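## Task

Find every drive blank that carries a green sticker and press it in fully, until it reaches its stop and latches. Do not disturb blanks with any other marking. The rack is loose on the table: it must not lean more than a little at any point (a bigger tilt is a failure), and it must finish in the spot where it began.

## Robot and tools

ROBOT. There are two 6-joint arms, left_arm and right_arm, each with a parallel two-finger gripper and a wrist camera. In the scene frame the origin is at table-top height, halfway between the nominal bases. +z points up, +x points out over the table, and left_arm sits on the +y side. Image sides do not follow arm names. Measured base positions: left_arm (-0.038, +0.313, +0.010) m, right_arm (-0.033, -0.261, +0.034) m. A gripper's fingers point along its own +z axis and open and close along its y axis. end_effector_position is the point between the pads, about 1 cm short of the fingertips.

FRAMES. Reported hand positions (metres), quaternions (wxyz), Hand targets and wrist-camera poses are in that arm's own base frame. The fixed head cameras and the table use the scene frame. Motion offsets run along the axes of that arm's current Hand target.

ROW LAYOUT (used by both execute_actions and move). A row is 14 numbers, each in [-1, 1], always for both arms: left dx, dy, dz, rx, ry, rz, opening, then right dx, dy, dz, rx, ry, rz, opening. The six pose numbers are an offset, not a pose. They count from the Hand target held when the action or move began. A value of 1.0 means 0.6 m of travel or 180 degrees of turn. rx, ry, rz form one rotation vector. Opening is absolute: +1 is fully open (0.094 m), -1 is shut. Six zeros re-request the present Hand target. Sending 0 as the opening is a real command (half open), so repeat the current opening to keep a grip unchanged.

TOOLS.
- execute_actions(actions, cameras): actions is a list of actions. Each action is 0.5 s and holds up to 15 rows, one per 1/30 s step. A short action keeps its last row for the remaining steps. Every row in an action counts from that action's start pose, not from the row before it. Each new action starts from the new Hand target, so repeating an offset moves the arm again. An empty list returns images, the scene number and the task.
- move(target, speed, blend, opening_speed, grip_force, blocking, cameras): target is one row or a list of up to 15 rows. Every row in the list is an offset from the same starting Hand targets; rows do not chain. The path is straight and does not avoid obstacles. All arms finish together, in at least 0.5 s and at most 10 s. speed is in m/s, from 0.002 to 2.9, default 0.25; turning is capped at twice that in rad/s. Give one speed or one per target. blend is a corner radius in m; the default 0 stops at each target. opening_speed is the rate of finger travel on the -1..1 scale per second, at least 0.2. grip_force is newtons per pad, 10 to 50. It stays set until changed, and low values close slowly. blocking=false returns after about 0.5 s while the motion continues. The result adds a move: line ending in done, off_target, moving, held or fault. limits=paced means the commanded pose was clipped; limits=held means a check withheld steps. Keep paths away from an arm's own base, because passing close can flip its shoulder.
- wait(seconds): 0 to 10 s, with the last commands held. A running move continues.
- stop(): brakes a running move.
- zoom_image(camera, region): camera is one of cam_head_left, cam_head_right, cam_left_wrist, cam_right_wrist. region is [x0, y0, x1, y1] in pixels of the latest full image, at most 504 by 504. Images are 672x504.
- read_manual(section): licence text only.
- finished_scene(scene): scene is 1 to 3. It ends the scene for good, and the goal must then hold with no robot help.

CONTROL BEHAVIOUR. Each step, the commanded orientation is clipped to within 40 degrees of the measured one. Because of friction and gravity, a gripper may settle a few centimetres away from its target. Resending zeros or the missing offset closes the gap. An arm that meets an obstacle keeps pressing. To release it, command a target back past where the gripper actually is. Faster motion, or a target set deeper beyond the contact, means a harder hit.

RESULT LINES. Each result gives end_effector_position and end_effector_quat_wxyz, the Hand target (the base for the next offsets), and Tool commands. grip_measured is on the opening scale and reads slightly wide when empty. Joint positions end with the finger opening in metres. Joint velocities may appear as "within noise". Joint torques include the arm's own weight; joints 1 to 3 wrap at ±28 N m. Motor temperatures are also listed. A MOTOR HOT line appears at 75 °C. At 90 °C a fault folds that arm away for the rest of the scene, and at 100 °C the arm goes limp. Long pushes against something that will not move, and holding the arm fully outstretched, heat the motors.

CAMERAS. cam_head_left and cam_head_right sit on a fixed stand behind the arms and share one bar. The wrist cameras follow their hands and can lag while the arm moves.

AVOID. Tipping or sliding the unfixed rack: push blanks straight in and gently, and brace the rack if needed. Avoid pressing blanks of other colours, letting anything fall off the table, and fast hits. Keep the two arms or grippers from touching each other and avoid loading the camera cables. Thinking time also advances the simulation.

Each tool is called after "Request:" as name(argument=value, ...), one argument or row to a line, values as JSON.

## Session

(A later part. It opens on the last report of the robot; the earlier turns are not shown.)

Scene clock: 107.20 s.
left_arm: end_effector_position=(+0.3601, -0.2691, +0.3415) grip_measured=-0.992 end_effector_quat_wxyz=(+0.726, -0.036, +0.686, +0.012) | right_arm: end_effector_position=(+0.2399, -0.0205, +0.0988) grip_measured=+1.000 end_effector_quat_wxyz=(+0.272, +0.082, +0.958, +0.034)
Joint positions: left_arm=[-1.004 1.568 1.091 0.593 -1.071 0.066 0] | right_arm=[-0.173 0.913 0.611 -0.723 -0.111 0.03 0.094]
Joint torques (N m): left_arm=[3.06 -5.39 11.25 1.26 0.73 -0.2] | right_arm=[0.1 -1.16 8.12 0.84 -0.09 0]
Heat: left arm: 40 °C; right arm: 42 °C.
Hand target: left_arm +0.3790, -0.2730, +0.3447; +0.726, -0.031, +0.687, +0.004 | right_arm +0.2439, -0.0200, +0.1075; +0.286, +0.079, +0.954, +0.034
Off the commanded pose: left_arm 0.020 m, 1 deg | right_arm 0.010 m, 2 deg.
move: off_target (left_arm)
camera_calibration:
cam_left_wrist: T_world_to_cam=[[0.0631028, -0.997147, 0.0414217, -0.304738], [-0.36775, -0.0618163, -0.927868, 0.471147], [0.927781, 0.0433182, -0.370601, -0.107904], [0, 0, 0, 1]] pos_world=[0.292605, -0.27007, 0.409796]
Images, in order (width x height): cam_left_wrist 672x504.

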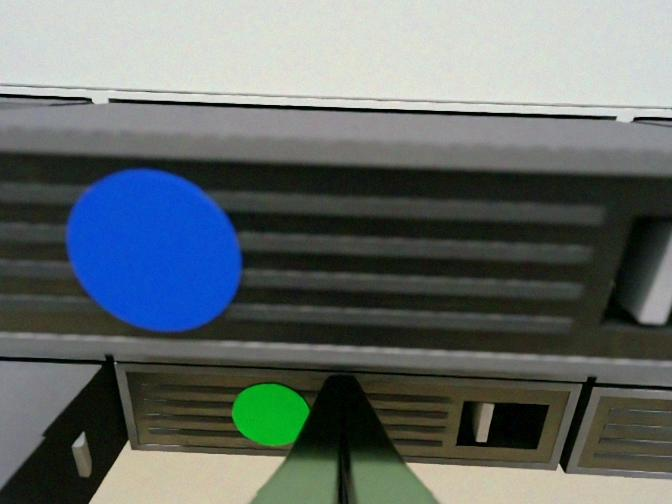

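Request:
move(
  target=[-0.0091,0.0016,-0.1665,0,0,0,-1,0,0,0,0,0,0,1],
  speed=0.1,
  cameras=["all"],
)

Scene clock: 110.50 s.
left_arm: end_effector_position=(+0.2816, -0.2883, +0.3293) grip_measured=-0.992 end_effector_quat_wxyz=(+0.719, -0.005, +0.695, +0.018) | right_arm: end_effector_position=(+0.2399, -0.0205, +0.0988) grip_measured=+1.000 end_effector_quat_wxyz=(+0.272, +0.082, +0.958, +0.034)
Joint positions: left_arm=[-1.242 1.487 0.979 0.624 -1.272 0.13 0] | right_arm=[-0.173 0.913 0.611 -0.723 -0.111 0.03 0.094]
Joint torques (N m): left_arm=[-0.17 -10.52 6.69 1.86 0 0.09] | right_arm=[0.12 -1.14 8.16 0.85 -0.11 -0.01]
Heat: left arm: 39 °C; right arm: 42 °C.
Hand target: left_arm +0.2790, -0.2769, +0.3446; +0.726, -0.032, +0.687, +0.004 | right_arm +0.2439, -0.0200, +0.1075; +0.286, +0.079, +0.954, +0.034
Off the commanded pose: left_arm 0.019 m, 4 deg | right_arm 0.010 m, 2 deg.
move: off_target (left_arm)
camera_calibration:
cam_left_wrist: T_world_to_cam=[[0.0283359, -0.999515, -0.0129091, -0.291449], [-0.390906, 0.000805615, -0.92043, 0.451913], [0.919994, 0.0311275, -0.390694, -0.0334473], [0, 0, 0, 1]] pos_world=[0.215686, -0.290631, 0.399124]

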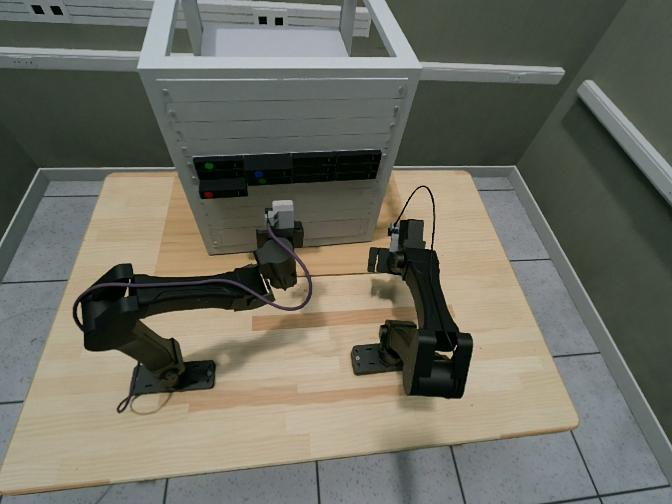

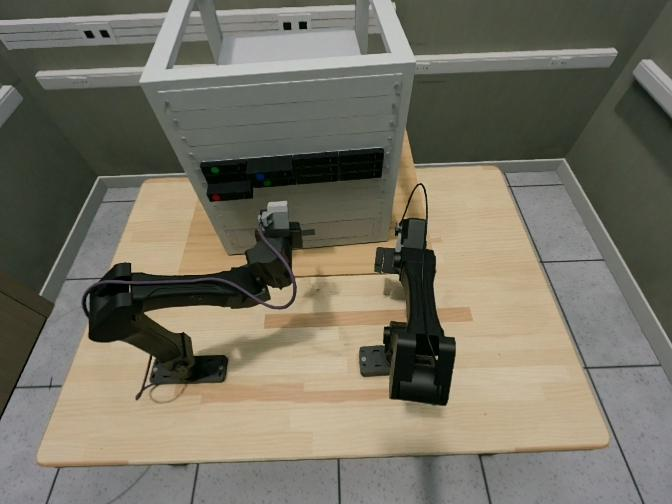

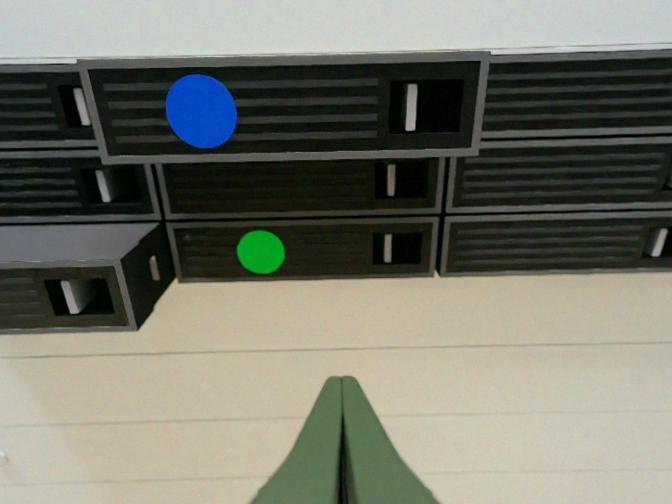

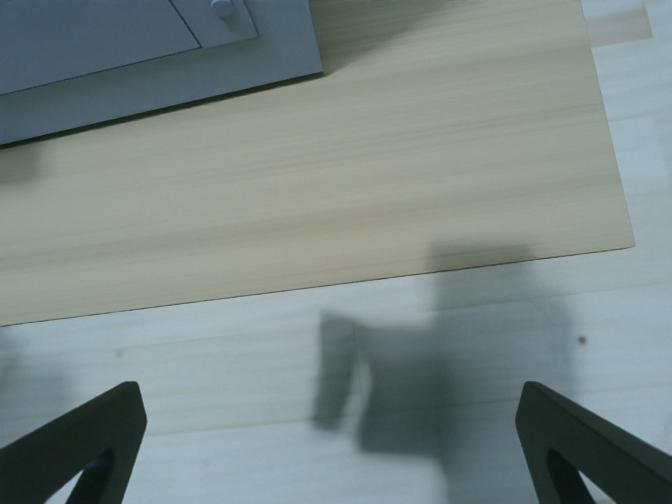

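Request:
zoom_image(
  camera="cam_left_wrist",
  region=[140, 140, 480, 300],
)

Scaled by 1.482.

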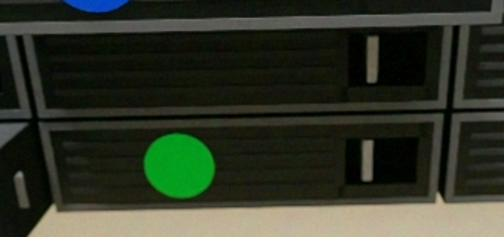

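Request:
finished_scene(
  scene=1,
)

The scene is finished: the task was done.


## Next scene

Find every drive blank that carries a red sticker and press it in fully, until it reaches its stop and latches. Do not disturb blanks with any other marking. The rack is loose on the table: it must not lean more than a little at any point (a bigger tilt is a failure), and it must finish in the spot where it began.

Request:
execute_actions(
  actions=[],
)

Scene clock: 0.00 s.
left_arm: end_effector_position=(+0.2882, -0.1685, +0.2324) grip_measured=+1.000 end_effector_quat_wxyz=(+0.497, +0.013, +0.832, -0.245) | right_arm: end_effector_position=(+0.2984, +0.1112, +0.2237) grip_measured=+1.000 end_effector_quat_wxyz=(+0.547, +0.131, +0.756, +0.333)
Joint positions: left_arm=[-0.591 0.877 0.668 -0.19 -0.11 -0.488 0.094] | right_arm=[0.326 0.715 0.383 0.153 -0.049 0.709 0.094]
Joint velocities: within noise
Joint torques (N m): no reading
Motor temperatures (°C): left_arm=[31 32 33 29 33 30 32] | right_arm=[31 34 36 32 30 31 32]
Heat: left arm: 33 °C; right arm: 36 °C.
Hand target: left_arm +0.2889, -0.1667, +0.2427; +0.507, +0.010, +0.825, -0.248 | right_arm +0.2980, +0.1125, +0.2361; +0.558, +0.126, +0.747, +0.339
Tool commands: left_gripper/opening=+1.0 right_gripper/opening=+1.0
camera_calibration:
cam_left_wrist: T_world_to_cam=[[-0.264607, -0.876873, 0.401345, -0.164426], [-0.805797, -0.0275939, -0.591549, 0.403584], [0.529788, -0.47993, -0.699279, 0.0170053], [0, 0, 0, 1]] pos_world=[0.272689, -0.124883, 0.316623]
cam_right_wrist: T_world_to_cam=[[0.170033, -0.758659, -0.628908, 0.172806], [-0.712246, 0.34644, -0.610479, 0.348355], [0.681024, 0.551739, -0.481446, -0.0629449], [0, 0, 0, 1]] pos_world=[0.261599, 0.0451462, 0.291039]

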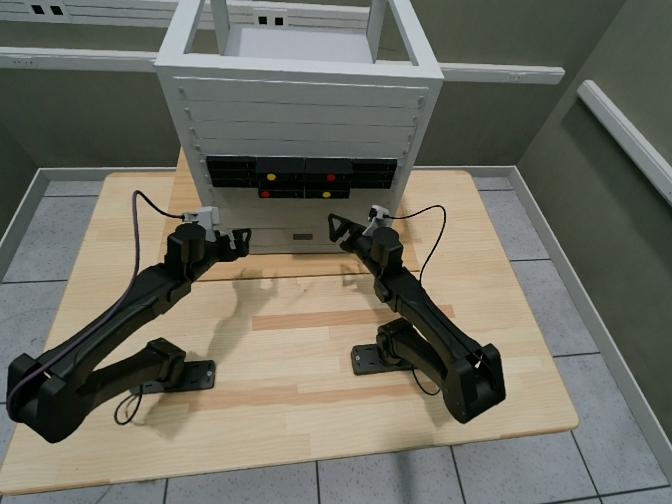

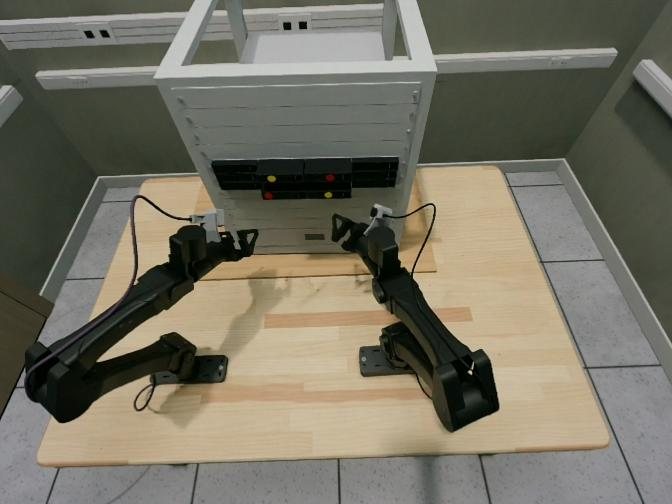

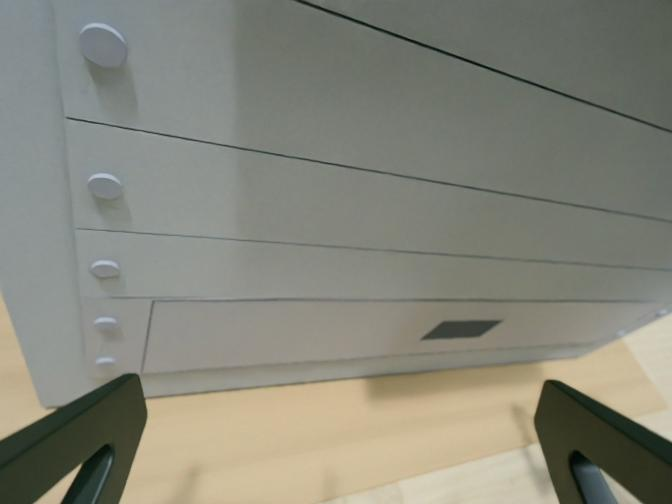

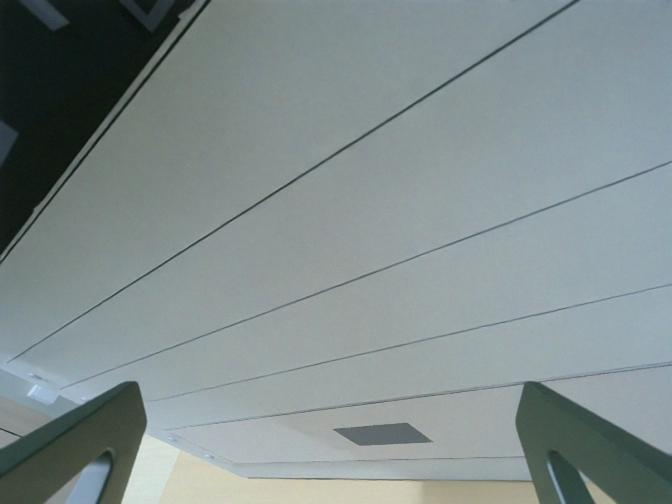

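Request:
zoom_image(
  camera="cam_head_left",
  region=[190, 140, 410, 260],
)

Request:
zoom_image(
  camera="cam_head_right",
  region=[190, 140, 410, 260],
)

Scaled by 2.291.

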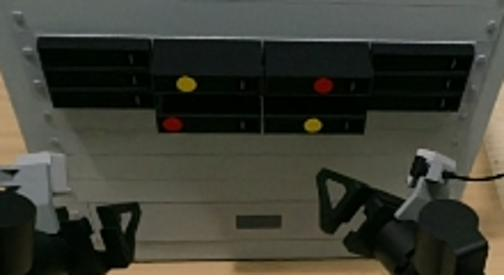

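Scaled by 2.291.

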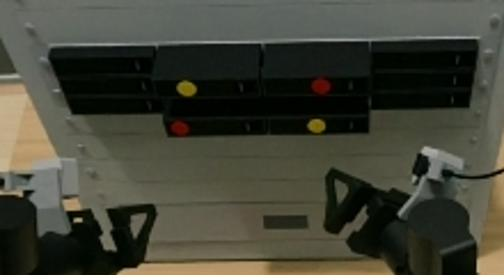

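Request:
move(
  target=[
    [0,0,0,0,0,0,1,0.0018,0.0734,-0.0712,0.043,-0.036,-0.086,-1],
    [0,0,0,0,0,0,1,-0.1190,0.2291,-0.0754,0.1064,-0.0902,-0.2139,-1],
  ],
  blend=[0.03,0],
  speed=0.2,
  cameras=["cam_right_wrist","cam_head_left"],
)

Scene clock: 21.50 s.
left_arm: end_effector_position=(+0.2882, -0.1685, +0.2324) grip_measured=+1.000 end_effector_quat_wxyz=(+0.497, +0.013, +0.832, -0.245) | right_arm: end_effector_position=(+0.2560, +0.1606, +0.3674) grip_measured=-0.978 end_effector_quat_wxyz=(+0.696, -0.013, +0.718, -0.023)
Joint positions: left_arm=[-0.591 0.877 0.668 -0.19 -0.11 -0.488 0.094] | right_arm=[1.131 0.93 0.881 -0.026 1.145 0.016 0.001]
Joint torques (N m): left_arm=[0.12 -2.45 8.65 1.93 0 0.04] | right_arm=[0.5 -0.68 9.14 1.42 0.14 -0.12]
Heat: left arm: 36 °C; right arm: 38 °C.
Hand target: left_arm +0.2889, -0.1667, +0.2427; +0.507, +0.010, +0.825, -0.248 | right_arm +0.2551, +0.1572, +0.3852; +0.707, +0.008, +0.707, -0.009
Off the commanded pose: left_arm 0.010 m, 1 deg | right_arm 0.018 m, 3 deg.
move: off_target (right_arm)
camera_calibration:
cam_right_wrist: T_world_to_cam=[[-0.0186098, -0.997017, 0.0749001, 0.135883], [-0.446607, -0.0587347, -0.8928, 0.489518], [0.894537, -0.0500657, -0.444182, 0.0362241], [0, 0, 0, 1]] pos_world=[0.188747, 0.166043, 0.442955]
Images, in order (width x height): cam_head_left 672x504, cam_right_wrist 672x504.

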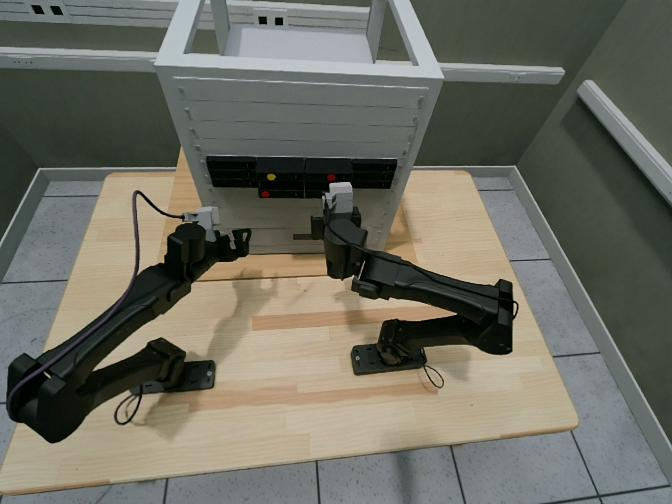

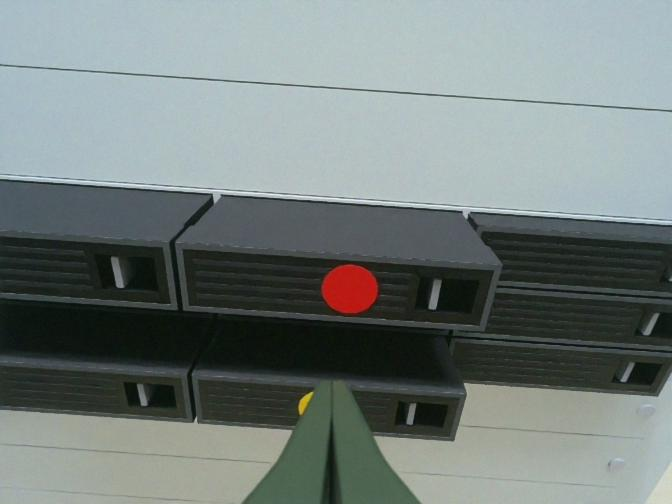

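Request:
move(
  target=[0,0,0,0,0,0,1,-0.01,-0.0022,0.05,0.004,-0.010,0.0139,-1],
  speed=0.08,
  cameras=["cam_right_wrist"],
)

Scene clock: 32.93 s.
left_arm: end_effector_position=(+0.2882, -0.1685, +0.2324) grip_measured=+1.000 end_effector_quat_wxyz=(+0.497, +0.013, +0.832, -0.245) | right_arm: end_effector_position=(+0.2848, +0.1552, +0.3712) grip_measured=-0.978 end_effector_quat_wxyz=(+0.705, +0.014, +0.709, -0.018)
Joint positions: left_arm=[-0.591 0.877 0.668 -0.19 -0.11 -0.488 0.094] | right_arm=[0.996 0.984 0.881 0.091 1.041 0.003 0.001]
Joint torques (N m): left_arm=[-0.06 -2.51 8.68 1.99 -0.03 0.03] | right_arm=[-0.47 -1.07 9.57 1.44 -0.13 -0.1]
Motor temperatures (°C): left_arm=[31 32 36 33 33 30 32] | right_arm=[31 34 39 37 30 31 34]
Heat: left arm: 36 °C; right arm: 39 °C.
Hand target: left_arm +0.2889, -0.1667, +0.2427; +0.507, +0.010, +0.825, -0.248 | right_arm +0.2850, +0.1551, +0.3912; +0.718, +0.028, +0.696, +0.002
Off the commanded pose: left_arm 0.010 m, 1 deg | right_arm 0.020 m, 4 deg.
move: off_target (right_arm)
camera_calibration:
cam_right_wrist: T_world_to_cam=[[-0.0512555, -0.998227, 0.0302498, 0.156764], [-0.423963, -0.00567568, -0.905662, 0.495442], [0.904228, -0.0592449, -0.422921, 0.00267041], [0, 0, 0, 1]] pos_world=[0.21567, 0.159456, 0.44509]
Images, in order (width x height): cam_right_wrist 672x504.

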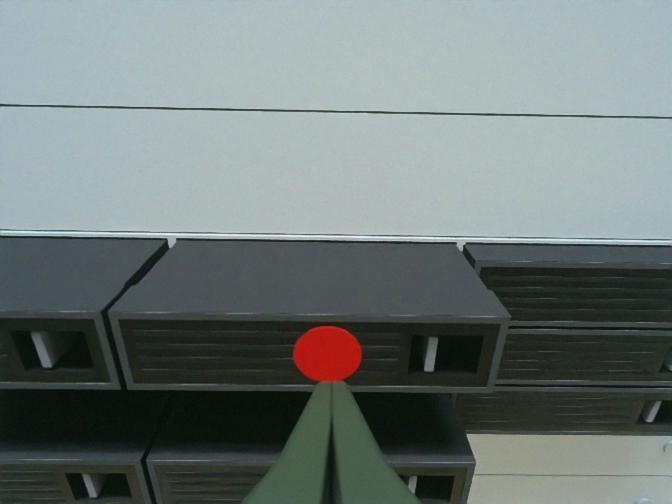

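Request:
move(
  target=[
    [0,0,0,0,0,0,1,-0.0111,0.0107,0.005,-0.005,0,0,-1],
    [0,0,0,0,0,0,1,-0.0086,0.0112,0.0884,-0.005,0,0,-1],
  ],
  speed=[0.05,0.035],
  blend=[0.003,0],
  cameras=["cam_right_wrist"],
)

Scene clock: 42.07 s.
left_arm: end_effector_position=(+0.2882, -0.1685, +0.2324) grip_measured=+1.000 end_effector_quat_wxyz=(+0.497, +0.013, +0.832, -0.245) | right_arm: end_effector_position=(+0.3352, +0.1594, +0.3724) grip_measured=-0.978 end_effector_quat_wxyz=(+0.699, +0.003, +0.715, -0.018)
Joint positions: left_arm=[-0.591 0.877 0.668 -0.19 -0.11 -0.488 0.094] | right_arm=[0.812 1.119 0.969 0.116 0.842 0.002 0.001]
Joint torques (N m): left_arm=[0.16 -2.59 8.55 1.94 -0.08 0.04] | right_arm=[-0.51 -2.21 10.65 1.57 -0.19 0.06]
Heat: left arm: 36 °C; right arm: 39 °C.
Hand target: left_arm +0.2889, -0.1667, +0.2427; +0.507, +0.010, +0.825, -0.248 | right_arm +0.3381, +0.1595, +0.3982; +0.718, +0.023, +0.696, +0.007
Off the commanded pose: left_arm 0.010 m, 1 deg | right_arm 0.026 m, 5 deg.
move: off_target (right_arm)
camera_calibration:
cam_right_wrist: T_world_to_cam=[[-0.0352227, -0.998312, 0.0461724, 0.152277], [-0.439181, -0.0260386, -0.898021, 0.523454], [0.897708, -0.0519088, -0.437523, -0.0356511], [0, 0, 0, 1]] pos_world=[0.267259, 0.163799, 0.447444]
Images, in order (width x height): cam_right_wrist 672x504.

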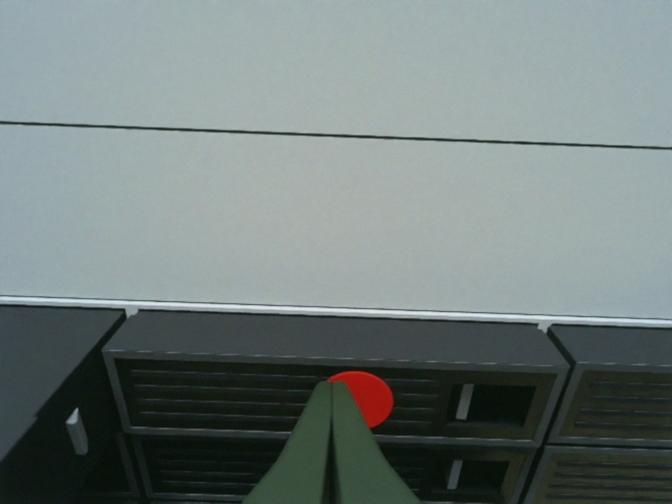

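Request:
move(
  target=[0,0,0,0,0,0,1,0.0006,0.0002,0.0267,0,0,0,-1],
  speed=0.03,
  cameras=["cam_right_wrist"],
)

Scene clock: 44.37 s.
left_arm: end_effector_position=(+0.2882, -0.1685, +0.2324) grip_measured=+1.000 end_effector_quat_wxyz=(+0.497, +0.013, +0.832, -0.245) | right_arm: end_effector_position=(+0.3375, +0.1597, +0.3735) grip_measured=-0.978 end_effector_quat_wxyz=(+0.700, +0.002, +0.714, -0.016)
Joint positions: left_arm=[-0.591 0.877 0.668 -0.19 -0.11 -0.488 0.094] | right_arm=[0.803 1.123 0.973 0.119 0.828 0.002 0.001]
Joint torques (N m): left_arm=[0.02 -2.67 8.54 1.99 -0.05 0] | right_arm=[-3.32 0.68 12.08 1.71 -0.49 0.07]
Heat: left arm: 36 °C; right arm: 40 °C.
Hand target: left_arm +0.2889, -0.1667, +0.2427; +0.507, +0.010, +0.825, -0.248 | right_arm +0.3541, +0.1593, +0.3983; +0.718, +0.023, +0.696, +0.007
Off the commanded pose: left_arm 0.010 m, 1 deg | right_arm 0.030 m, 5 deg.
move: off_target (right_arm)
camera_calibration:
cam_right_wrist: T_world_to_cam=[[-0.0304281, -0.998587, 0.0435652, 0.151911], [-0.437442, -0.0258856, -0.898874, 0.525193], [0.898731, -0.0464082, -0.436037, -0.0390444], [0, 0, 0, 1]] pos_world=[0.269454, 0.163479, 0.448439]
Images, in order (width x height): cam_right_wrist 672x504.

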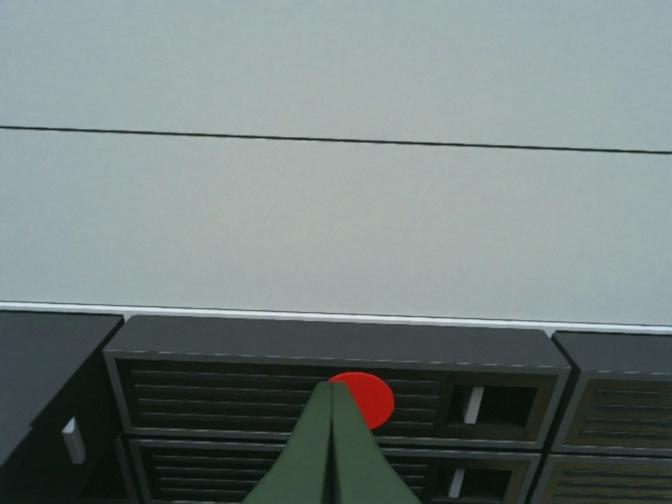

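Request:
move(
  target=[
    [0,0,0,0,0,0,1,-0.0039,0.0016,-0.1319,0,0,0,-1],
    [0,0,0,0,0,0,1,0.0916,0.1738,-0.1604,0,0,0,-1],
  ],
  speed=[0.12,0.15],
  blend=[0.015,0],
  cameras=["cam_right_wrist","cam_head_right"],
)

Scene clock: 52.00 s.
left_arm: end_effector_position=(+0.2882, -0.1685, +0.2324) grip_measured=+1.000 end_effector_quat_wxyz=(+0.497, +0.013, +0.832, -0.245) | right_arm: end_effector_position=(+0.2620, +0.2697, +0.3371) grip_measured=-0.978 end_effector_quat_wxyz=(+0.713, +0.008, +0.701, +0.000)
Joint positions: left_arm=[-0.591 0.877 0.668 -0.19 -0.11 -0.488 0.094] | right_arm=[1.275 1.364 0.935 0.491 1.287 -0.049 0.001]
Joint torques (N m): left_arm=[0.1 -2.45 8.79 1.95 0 0.04] | right_arm=[0.32 -4.48 7.57 1.24 0.03 -0.09]
Heat: left arm: 37 °C; right arm: 41 °C.
Hand target: left_arm +0.2889, -0.1667, +0.2427; +0.507, +0.010, +0.825, -0.248 | right_arm +0.2619, +0.2680, +0.3449; +0.718, +0.023, +0.696, +0.007
Off the commanded pose: left_arm 0.010 m, 1 deg | right_arm 0.008 m, 2 deg.
move: done
camera_calibration:
cam_right_wrist: T_world_to_cam=[[-0.0183114, -0.999753, 0.0126239, 0.268686], [-0.402214, -0.00419359, -0.915536, 0.452843], [0.915363, -0.0218423, -0.402037, -0.00445354], [0, 0, 0, 1]] pos_world=[0.191136, 0.270422, 0.409412]
Images, in order (width x height): cam_head_right 672x504, cam_right_wrist 672x504.

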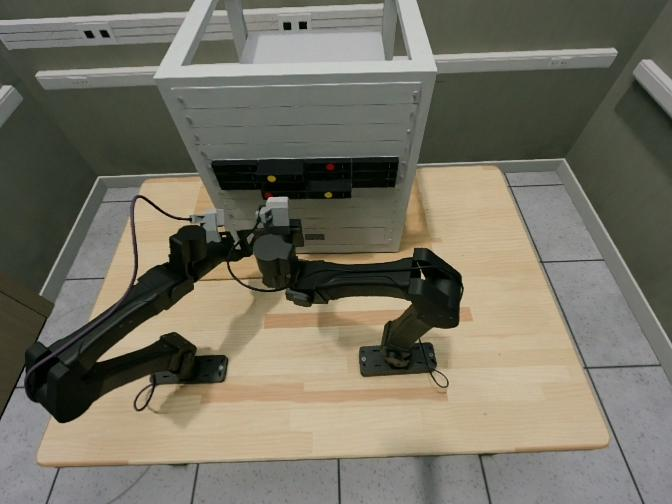

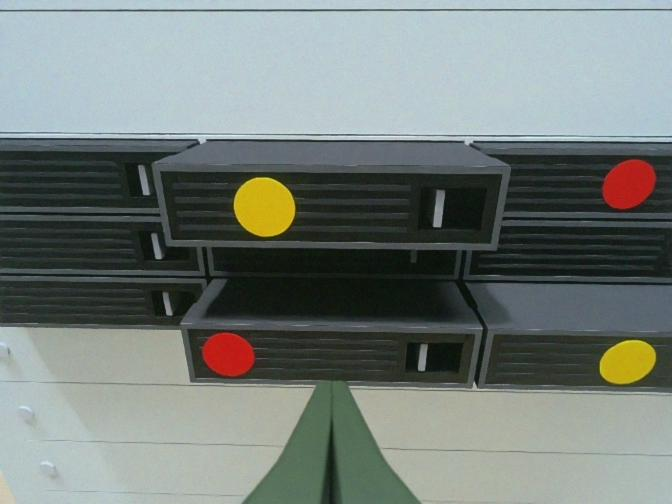

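Request:
zoom_image(
  camera="cam_head_right",
  region=[180, 180, 340, 310],
)

Scaled by 3.150.

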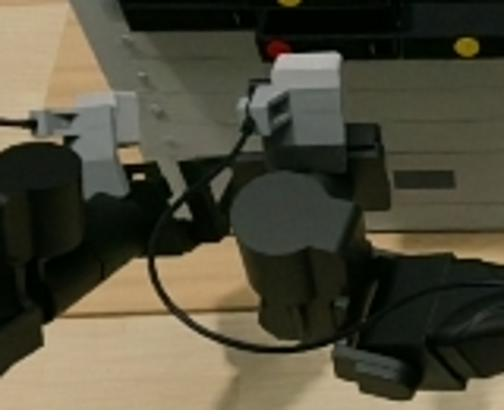

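Request:
move(
  target=[0.0514,0.1393,-0.1350,0,0,0,1,0.0247,-0.0007,0.0511,0,0,0,-1],
  speed=0.12,
  cameras=["cam_right_wrist","cam_head_right"],
)

Scene clock: 58.87 s.
left_arm: end_effector_position=(+0.2338, -0.0646, +0.2176) grip_measured=+1.000 end_effector_quat_wxyz=(+0.518, +0.004, +0.819, -0.245) | right_arm: end_effector_position=(+0.2923, +0.2650, +0.3267) grip_measured=-0.978 end_effector_quat_wxyz=(+0.713, +0.010, +0.701, -0.014)
Joint positions: left_arm=[0.093 0.413 0.505 -0.493 0.503 -0.235 0.094] | right_arm=[1.176 1.41 0.935 0.522 1.209 -0.048 0.001]
Joint torques (N m): left_arm=[0.35 1.1 7.47 1.47 0.31 0.22] | right_arm=[-0.29 -4.66 6.93 1.31 -0.17 0.12]
Heat: left arm: 36 °C; right arm: 41 °C.
Hand target: left_arm +0.2289, -0.0667, +0.2128; +0.507, +0.010, +0.825, -0.248 | right_arm +0.2930, +0.2674, +0.3310; +0.718, +0.023, +0.696, +0.007
Off the commanded pose: left_arm 0.007 m, 2 deg | right_arm 0.005 m, 3 deg.
move: off_target (right_arm)
camera_calibration:
cam_right_wrist: T_world_to_cam=[[-0.0406384, -0.998796, 0.027492, 0.26612], [-0.403464, -0.00876826, -0.914953, 0.456905], [0.914092, -0.0482743, -0.402622, -0.0288771], [0, 0, 0, 1]] pos_world=[0.221556, 0.268412, 0.399104]
Images, in order (width x height): cam_head_right 672x504, cam_right_wrist 672x504.

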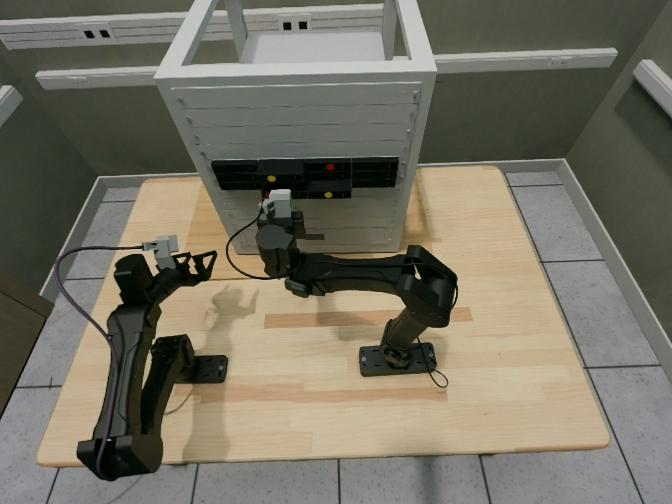

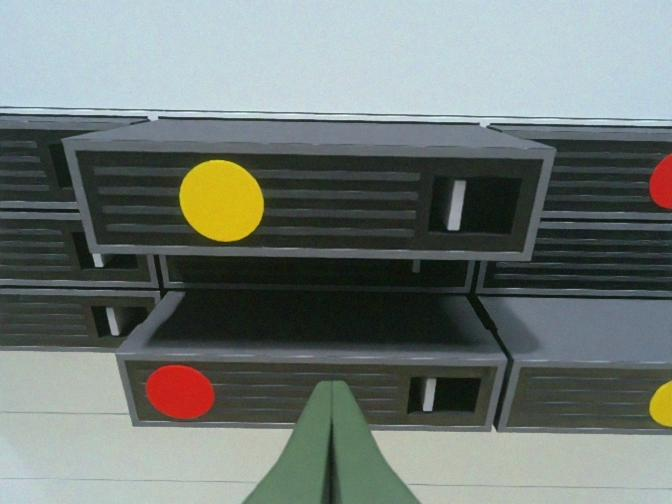

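Request:
move(
  target=[
    [0,0,0,0,0,0,1,0.0137,0.0072,0.0028,0,0,0,-1],
    [0,0,0,0,0,0,1,0.0168,0.0065,0.1062,0,0,0,-1],
  ],
  speed=[0.05,0.035],
  blend=[0.002,0],
  cameras=["cam_right_wrist"],
)

Scene clock: 66.10 s.
left_arm: end_effector_position=(+0.2338, -0.0646, +0.2175) grip_measured=+1.000 end_effector_quat_wxyz=(+0.518, +0.004, +0.819, -0.245) | right_arm: end_effector_position=(+0.3424, +0.2672, +0.3037) grip_measured=-0.978 end_effector_quat_wxyz=(+0.706, +0.000, +0.708, -0.022)
Joint positions: left_arm=[0.093 0.413 0.505 -0.494 0.503 -0.235 0.094] | right_arm=[1.031 1.522 0.967 0.552 1.063 -0.028 0.001]
Joint torques (N m): left_arm=[0.4 0.85 7.34 1.47 0.31 0.23] | right_arm=[-2.36 -4.41 11.34 1.34 -0.46 0.14]
Heat: left arm: 36 °C; right arm: 41 °C.
Hand target: left_arm +0.2289, -0.0667, +0.2128; +0.507, +0.010, +0.825, -0.248 | right_arm +0.3571, +0.2703, +0.3231; +0.718, +0.023, +0.696, +0.007
Off the commanded pose: left_arm 0.007 m, 2 deg | right_arm 0.025 m, 5 deg.
move: off_target (right_arm)
camera_calibration:
cam_right_wrist: T_world_to_cam=[[-0.0373911, -0.997859, 0.0536516, 0.261587], [-0.420465, -0.0329954, -0.906709, 0.465943], [0.906538, -0.0564615, -0.418331, -0.0743074], [0, 0, 0, 1]] pos_world=[0.273056, 0.272205, 0.377354]
Images, in order (width x height): cam_right_wrist 672x504.

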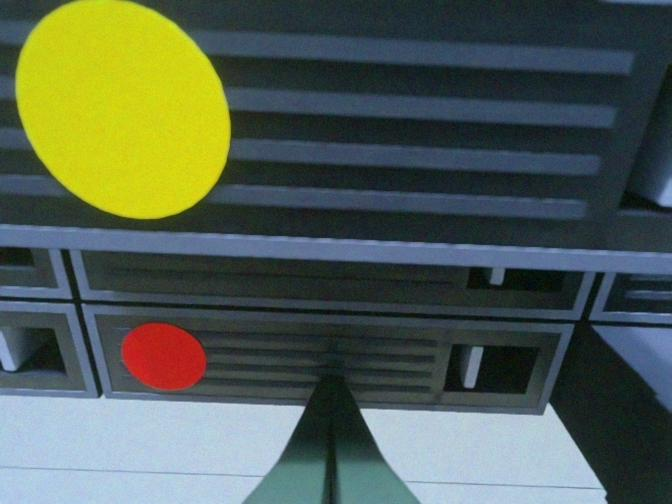

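Request:
move(
  target=[0,0,0,0,0,0,1,-0.0080,0.0000,0.0100,0,0,0,-1],
  speed=0.03,
  cameras=["cam_right_wrist"],
)

Scene clock: 69.00 s.
left_arm: end_effector_position=(+0.2338, -0.0646, +0.2175) grip_measured=+1.000 end_effector_quat_wxyz=(+0.518, +0.004, +0.819, -0.245) | right_arm: end_effector_position=(+0.3427, +0.2674, +0.3044) grip_measured=-0.978 end_effector_quat_wxyz=(+0.707, +0.001, +0.707, -0.022)
Joint positions: left_arm=[0.093 0.413 0.505 -0.494 0.503 -0.235 0.094] | right_arm=[1.031 1.524 0.97 0.552 1.064 -0.028 0.001]
Joint torques (N m): left_arm=[0.5 1.14 7.45 1.51 0.37 0.17] | right_arm=[-3.38 -4.46 12.98 1.18 -0.57 0.14]
Heat: left arm: 36 °C; right arm: 42 °C.
Hand target: left_arm +0.2289, -0.0667, +0.2128; +0.507, +0.010, +0.825, -0.248 | right_arm +0.3630, +0.2700, +0.3281; +0.718, +0.023, +0.696, +0.007
Off the commanded pose: left_arm 0.007 m, 2 deg | right_arm 0.031 m, 5 deg.
move: off_target (right_arm)
camera_calibration:
cam_right_wrist: T_world_to_cam=[[-0.0390306, -0.99787, 0.0522654, 0.262743], [-0.419861, -0.0310865, -0.907056, 0.466023], [0.906749, -0.0573471, -0.417753, -0.0742627], [0, 0, 0, 1]] pos_world=[0.273257, 0.272411, 0.377953]
Images, in order (width x height): cam_right_wrist 672x504.

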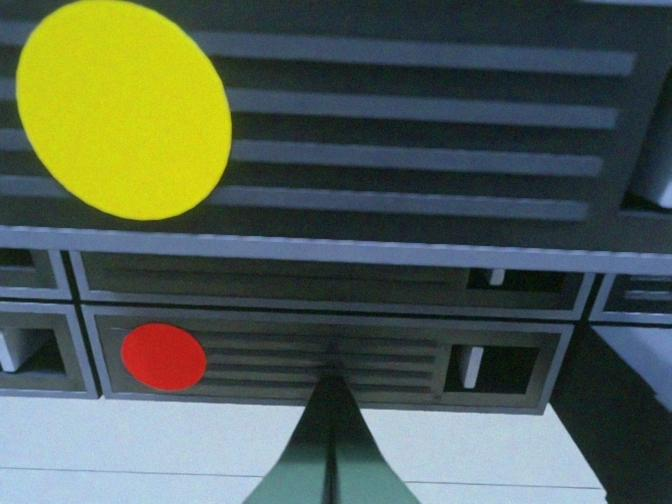

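Request:
move(
  target=[0,0,0,0,0,0,1,0.0109,-0.0015,-0.1889,0,0,0,-1],
  speed=0.12,
  cameras=["cam_right_wrist","cam_head_right","cam_head_left"],
)

Scene clock: 72.43 s.
left_arm: end_effector_position=(+0.2338, -0.0646, +0.2175) grip_measured=+1.000 end_effector_quat_wxyz=(+0.518, +0.004, +0.819, -0.245) | right_arm: end_effector_position=(+0.2521, +0.2796, +0.3082) grip_measured=-0.978 end_effector_quat_wxyz=(+0.713, +0.005, +0.701, -0.004)
Joint positions: left_arm=[0.093 0.413 0.505 -0.494 0.503 -0.235 0.094] | right_arm=[1.318 1.424 0.863 0.632 1.331 -0.068 0.001]
Joint torques (N m): left_arm=[0.49 1.35 7.32 1.46 0.35 0.22] | right_arm=[0.35 -7.32 6.04 1.24 0.01 -0.12]
Heat: left arm: 36 °C; right arm: 42 °C.
Hand target: left_arm +0.2289, -0.0667, +0.2128; +0.507, +0.010, +0.825, -0.248 | right_arm +0.2499, +0.2719, +0.3180; +0.718, +0.023, +0.696, +0.007
Off the commanded pose: left_arm 0.007 m, 2 deg | right_arm 0.013 m, 3 deg.
move: off_target (right_arm)
camera_calibration:
cam_right_wrist: T_world_to_cam=[[-0.0197585, -0.999554, 0.0224042, 0.276057], [-0.402882, -0.0125488, -0.915166, 0.424863], [0.915039, -0.0271086, -0.402454, -0.00504176], [0, 0, 0, 1]] pos_world=[0.181238, 0.281129, 0.380607]
Images, in order (width x height): cam_head_left 672x504, cam_head_right 672x504, cam_right_wrist 672x504.

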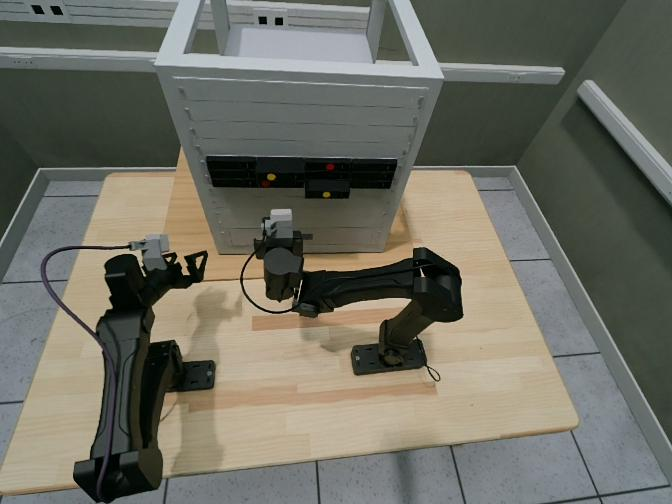

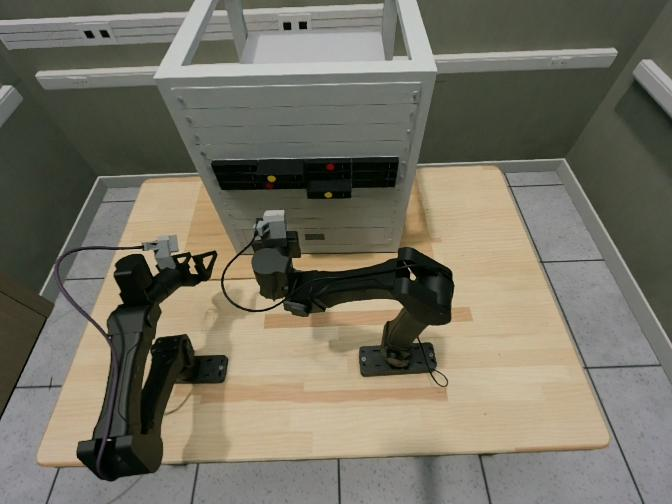

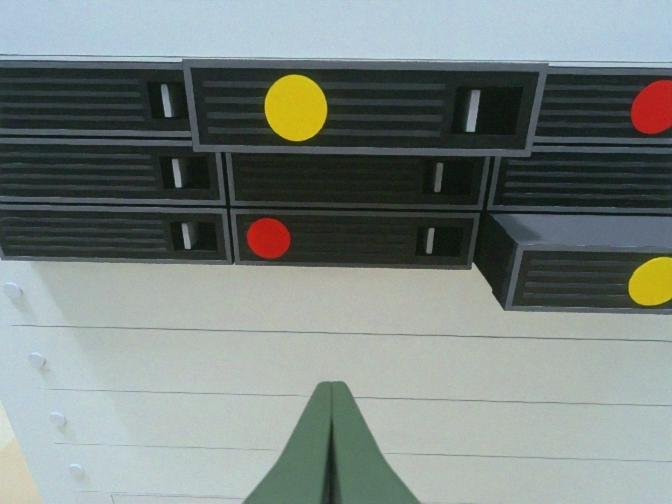

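Request:
zoom_image(
  camera="cam_right_wrist",
  region=[140, 130, 560, 300],
)

Scaled by 1.200.

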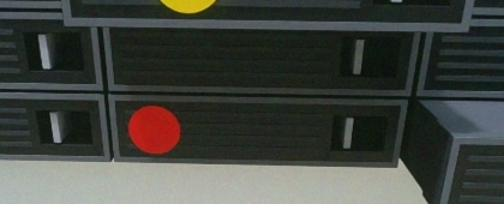

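Request:
finished_scene(
  scene=2,
)

The scene is finished: the task was done.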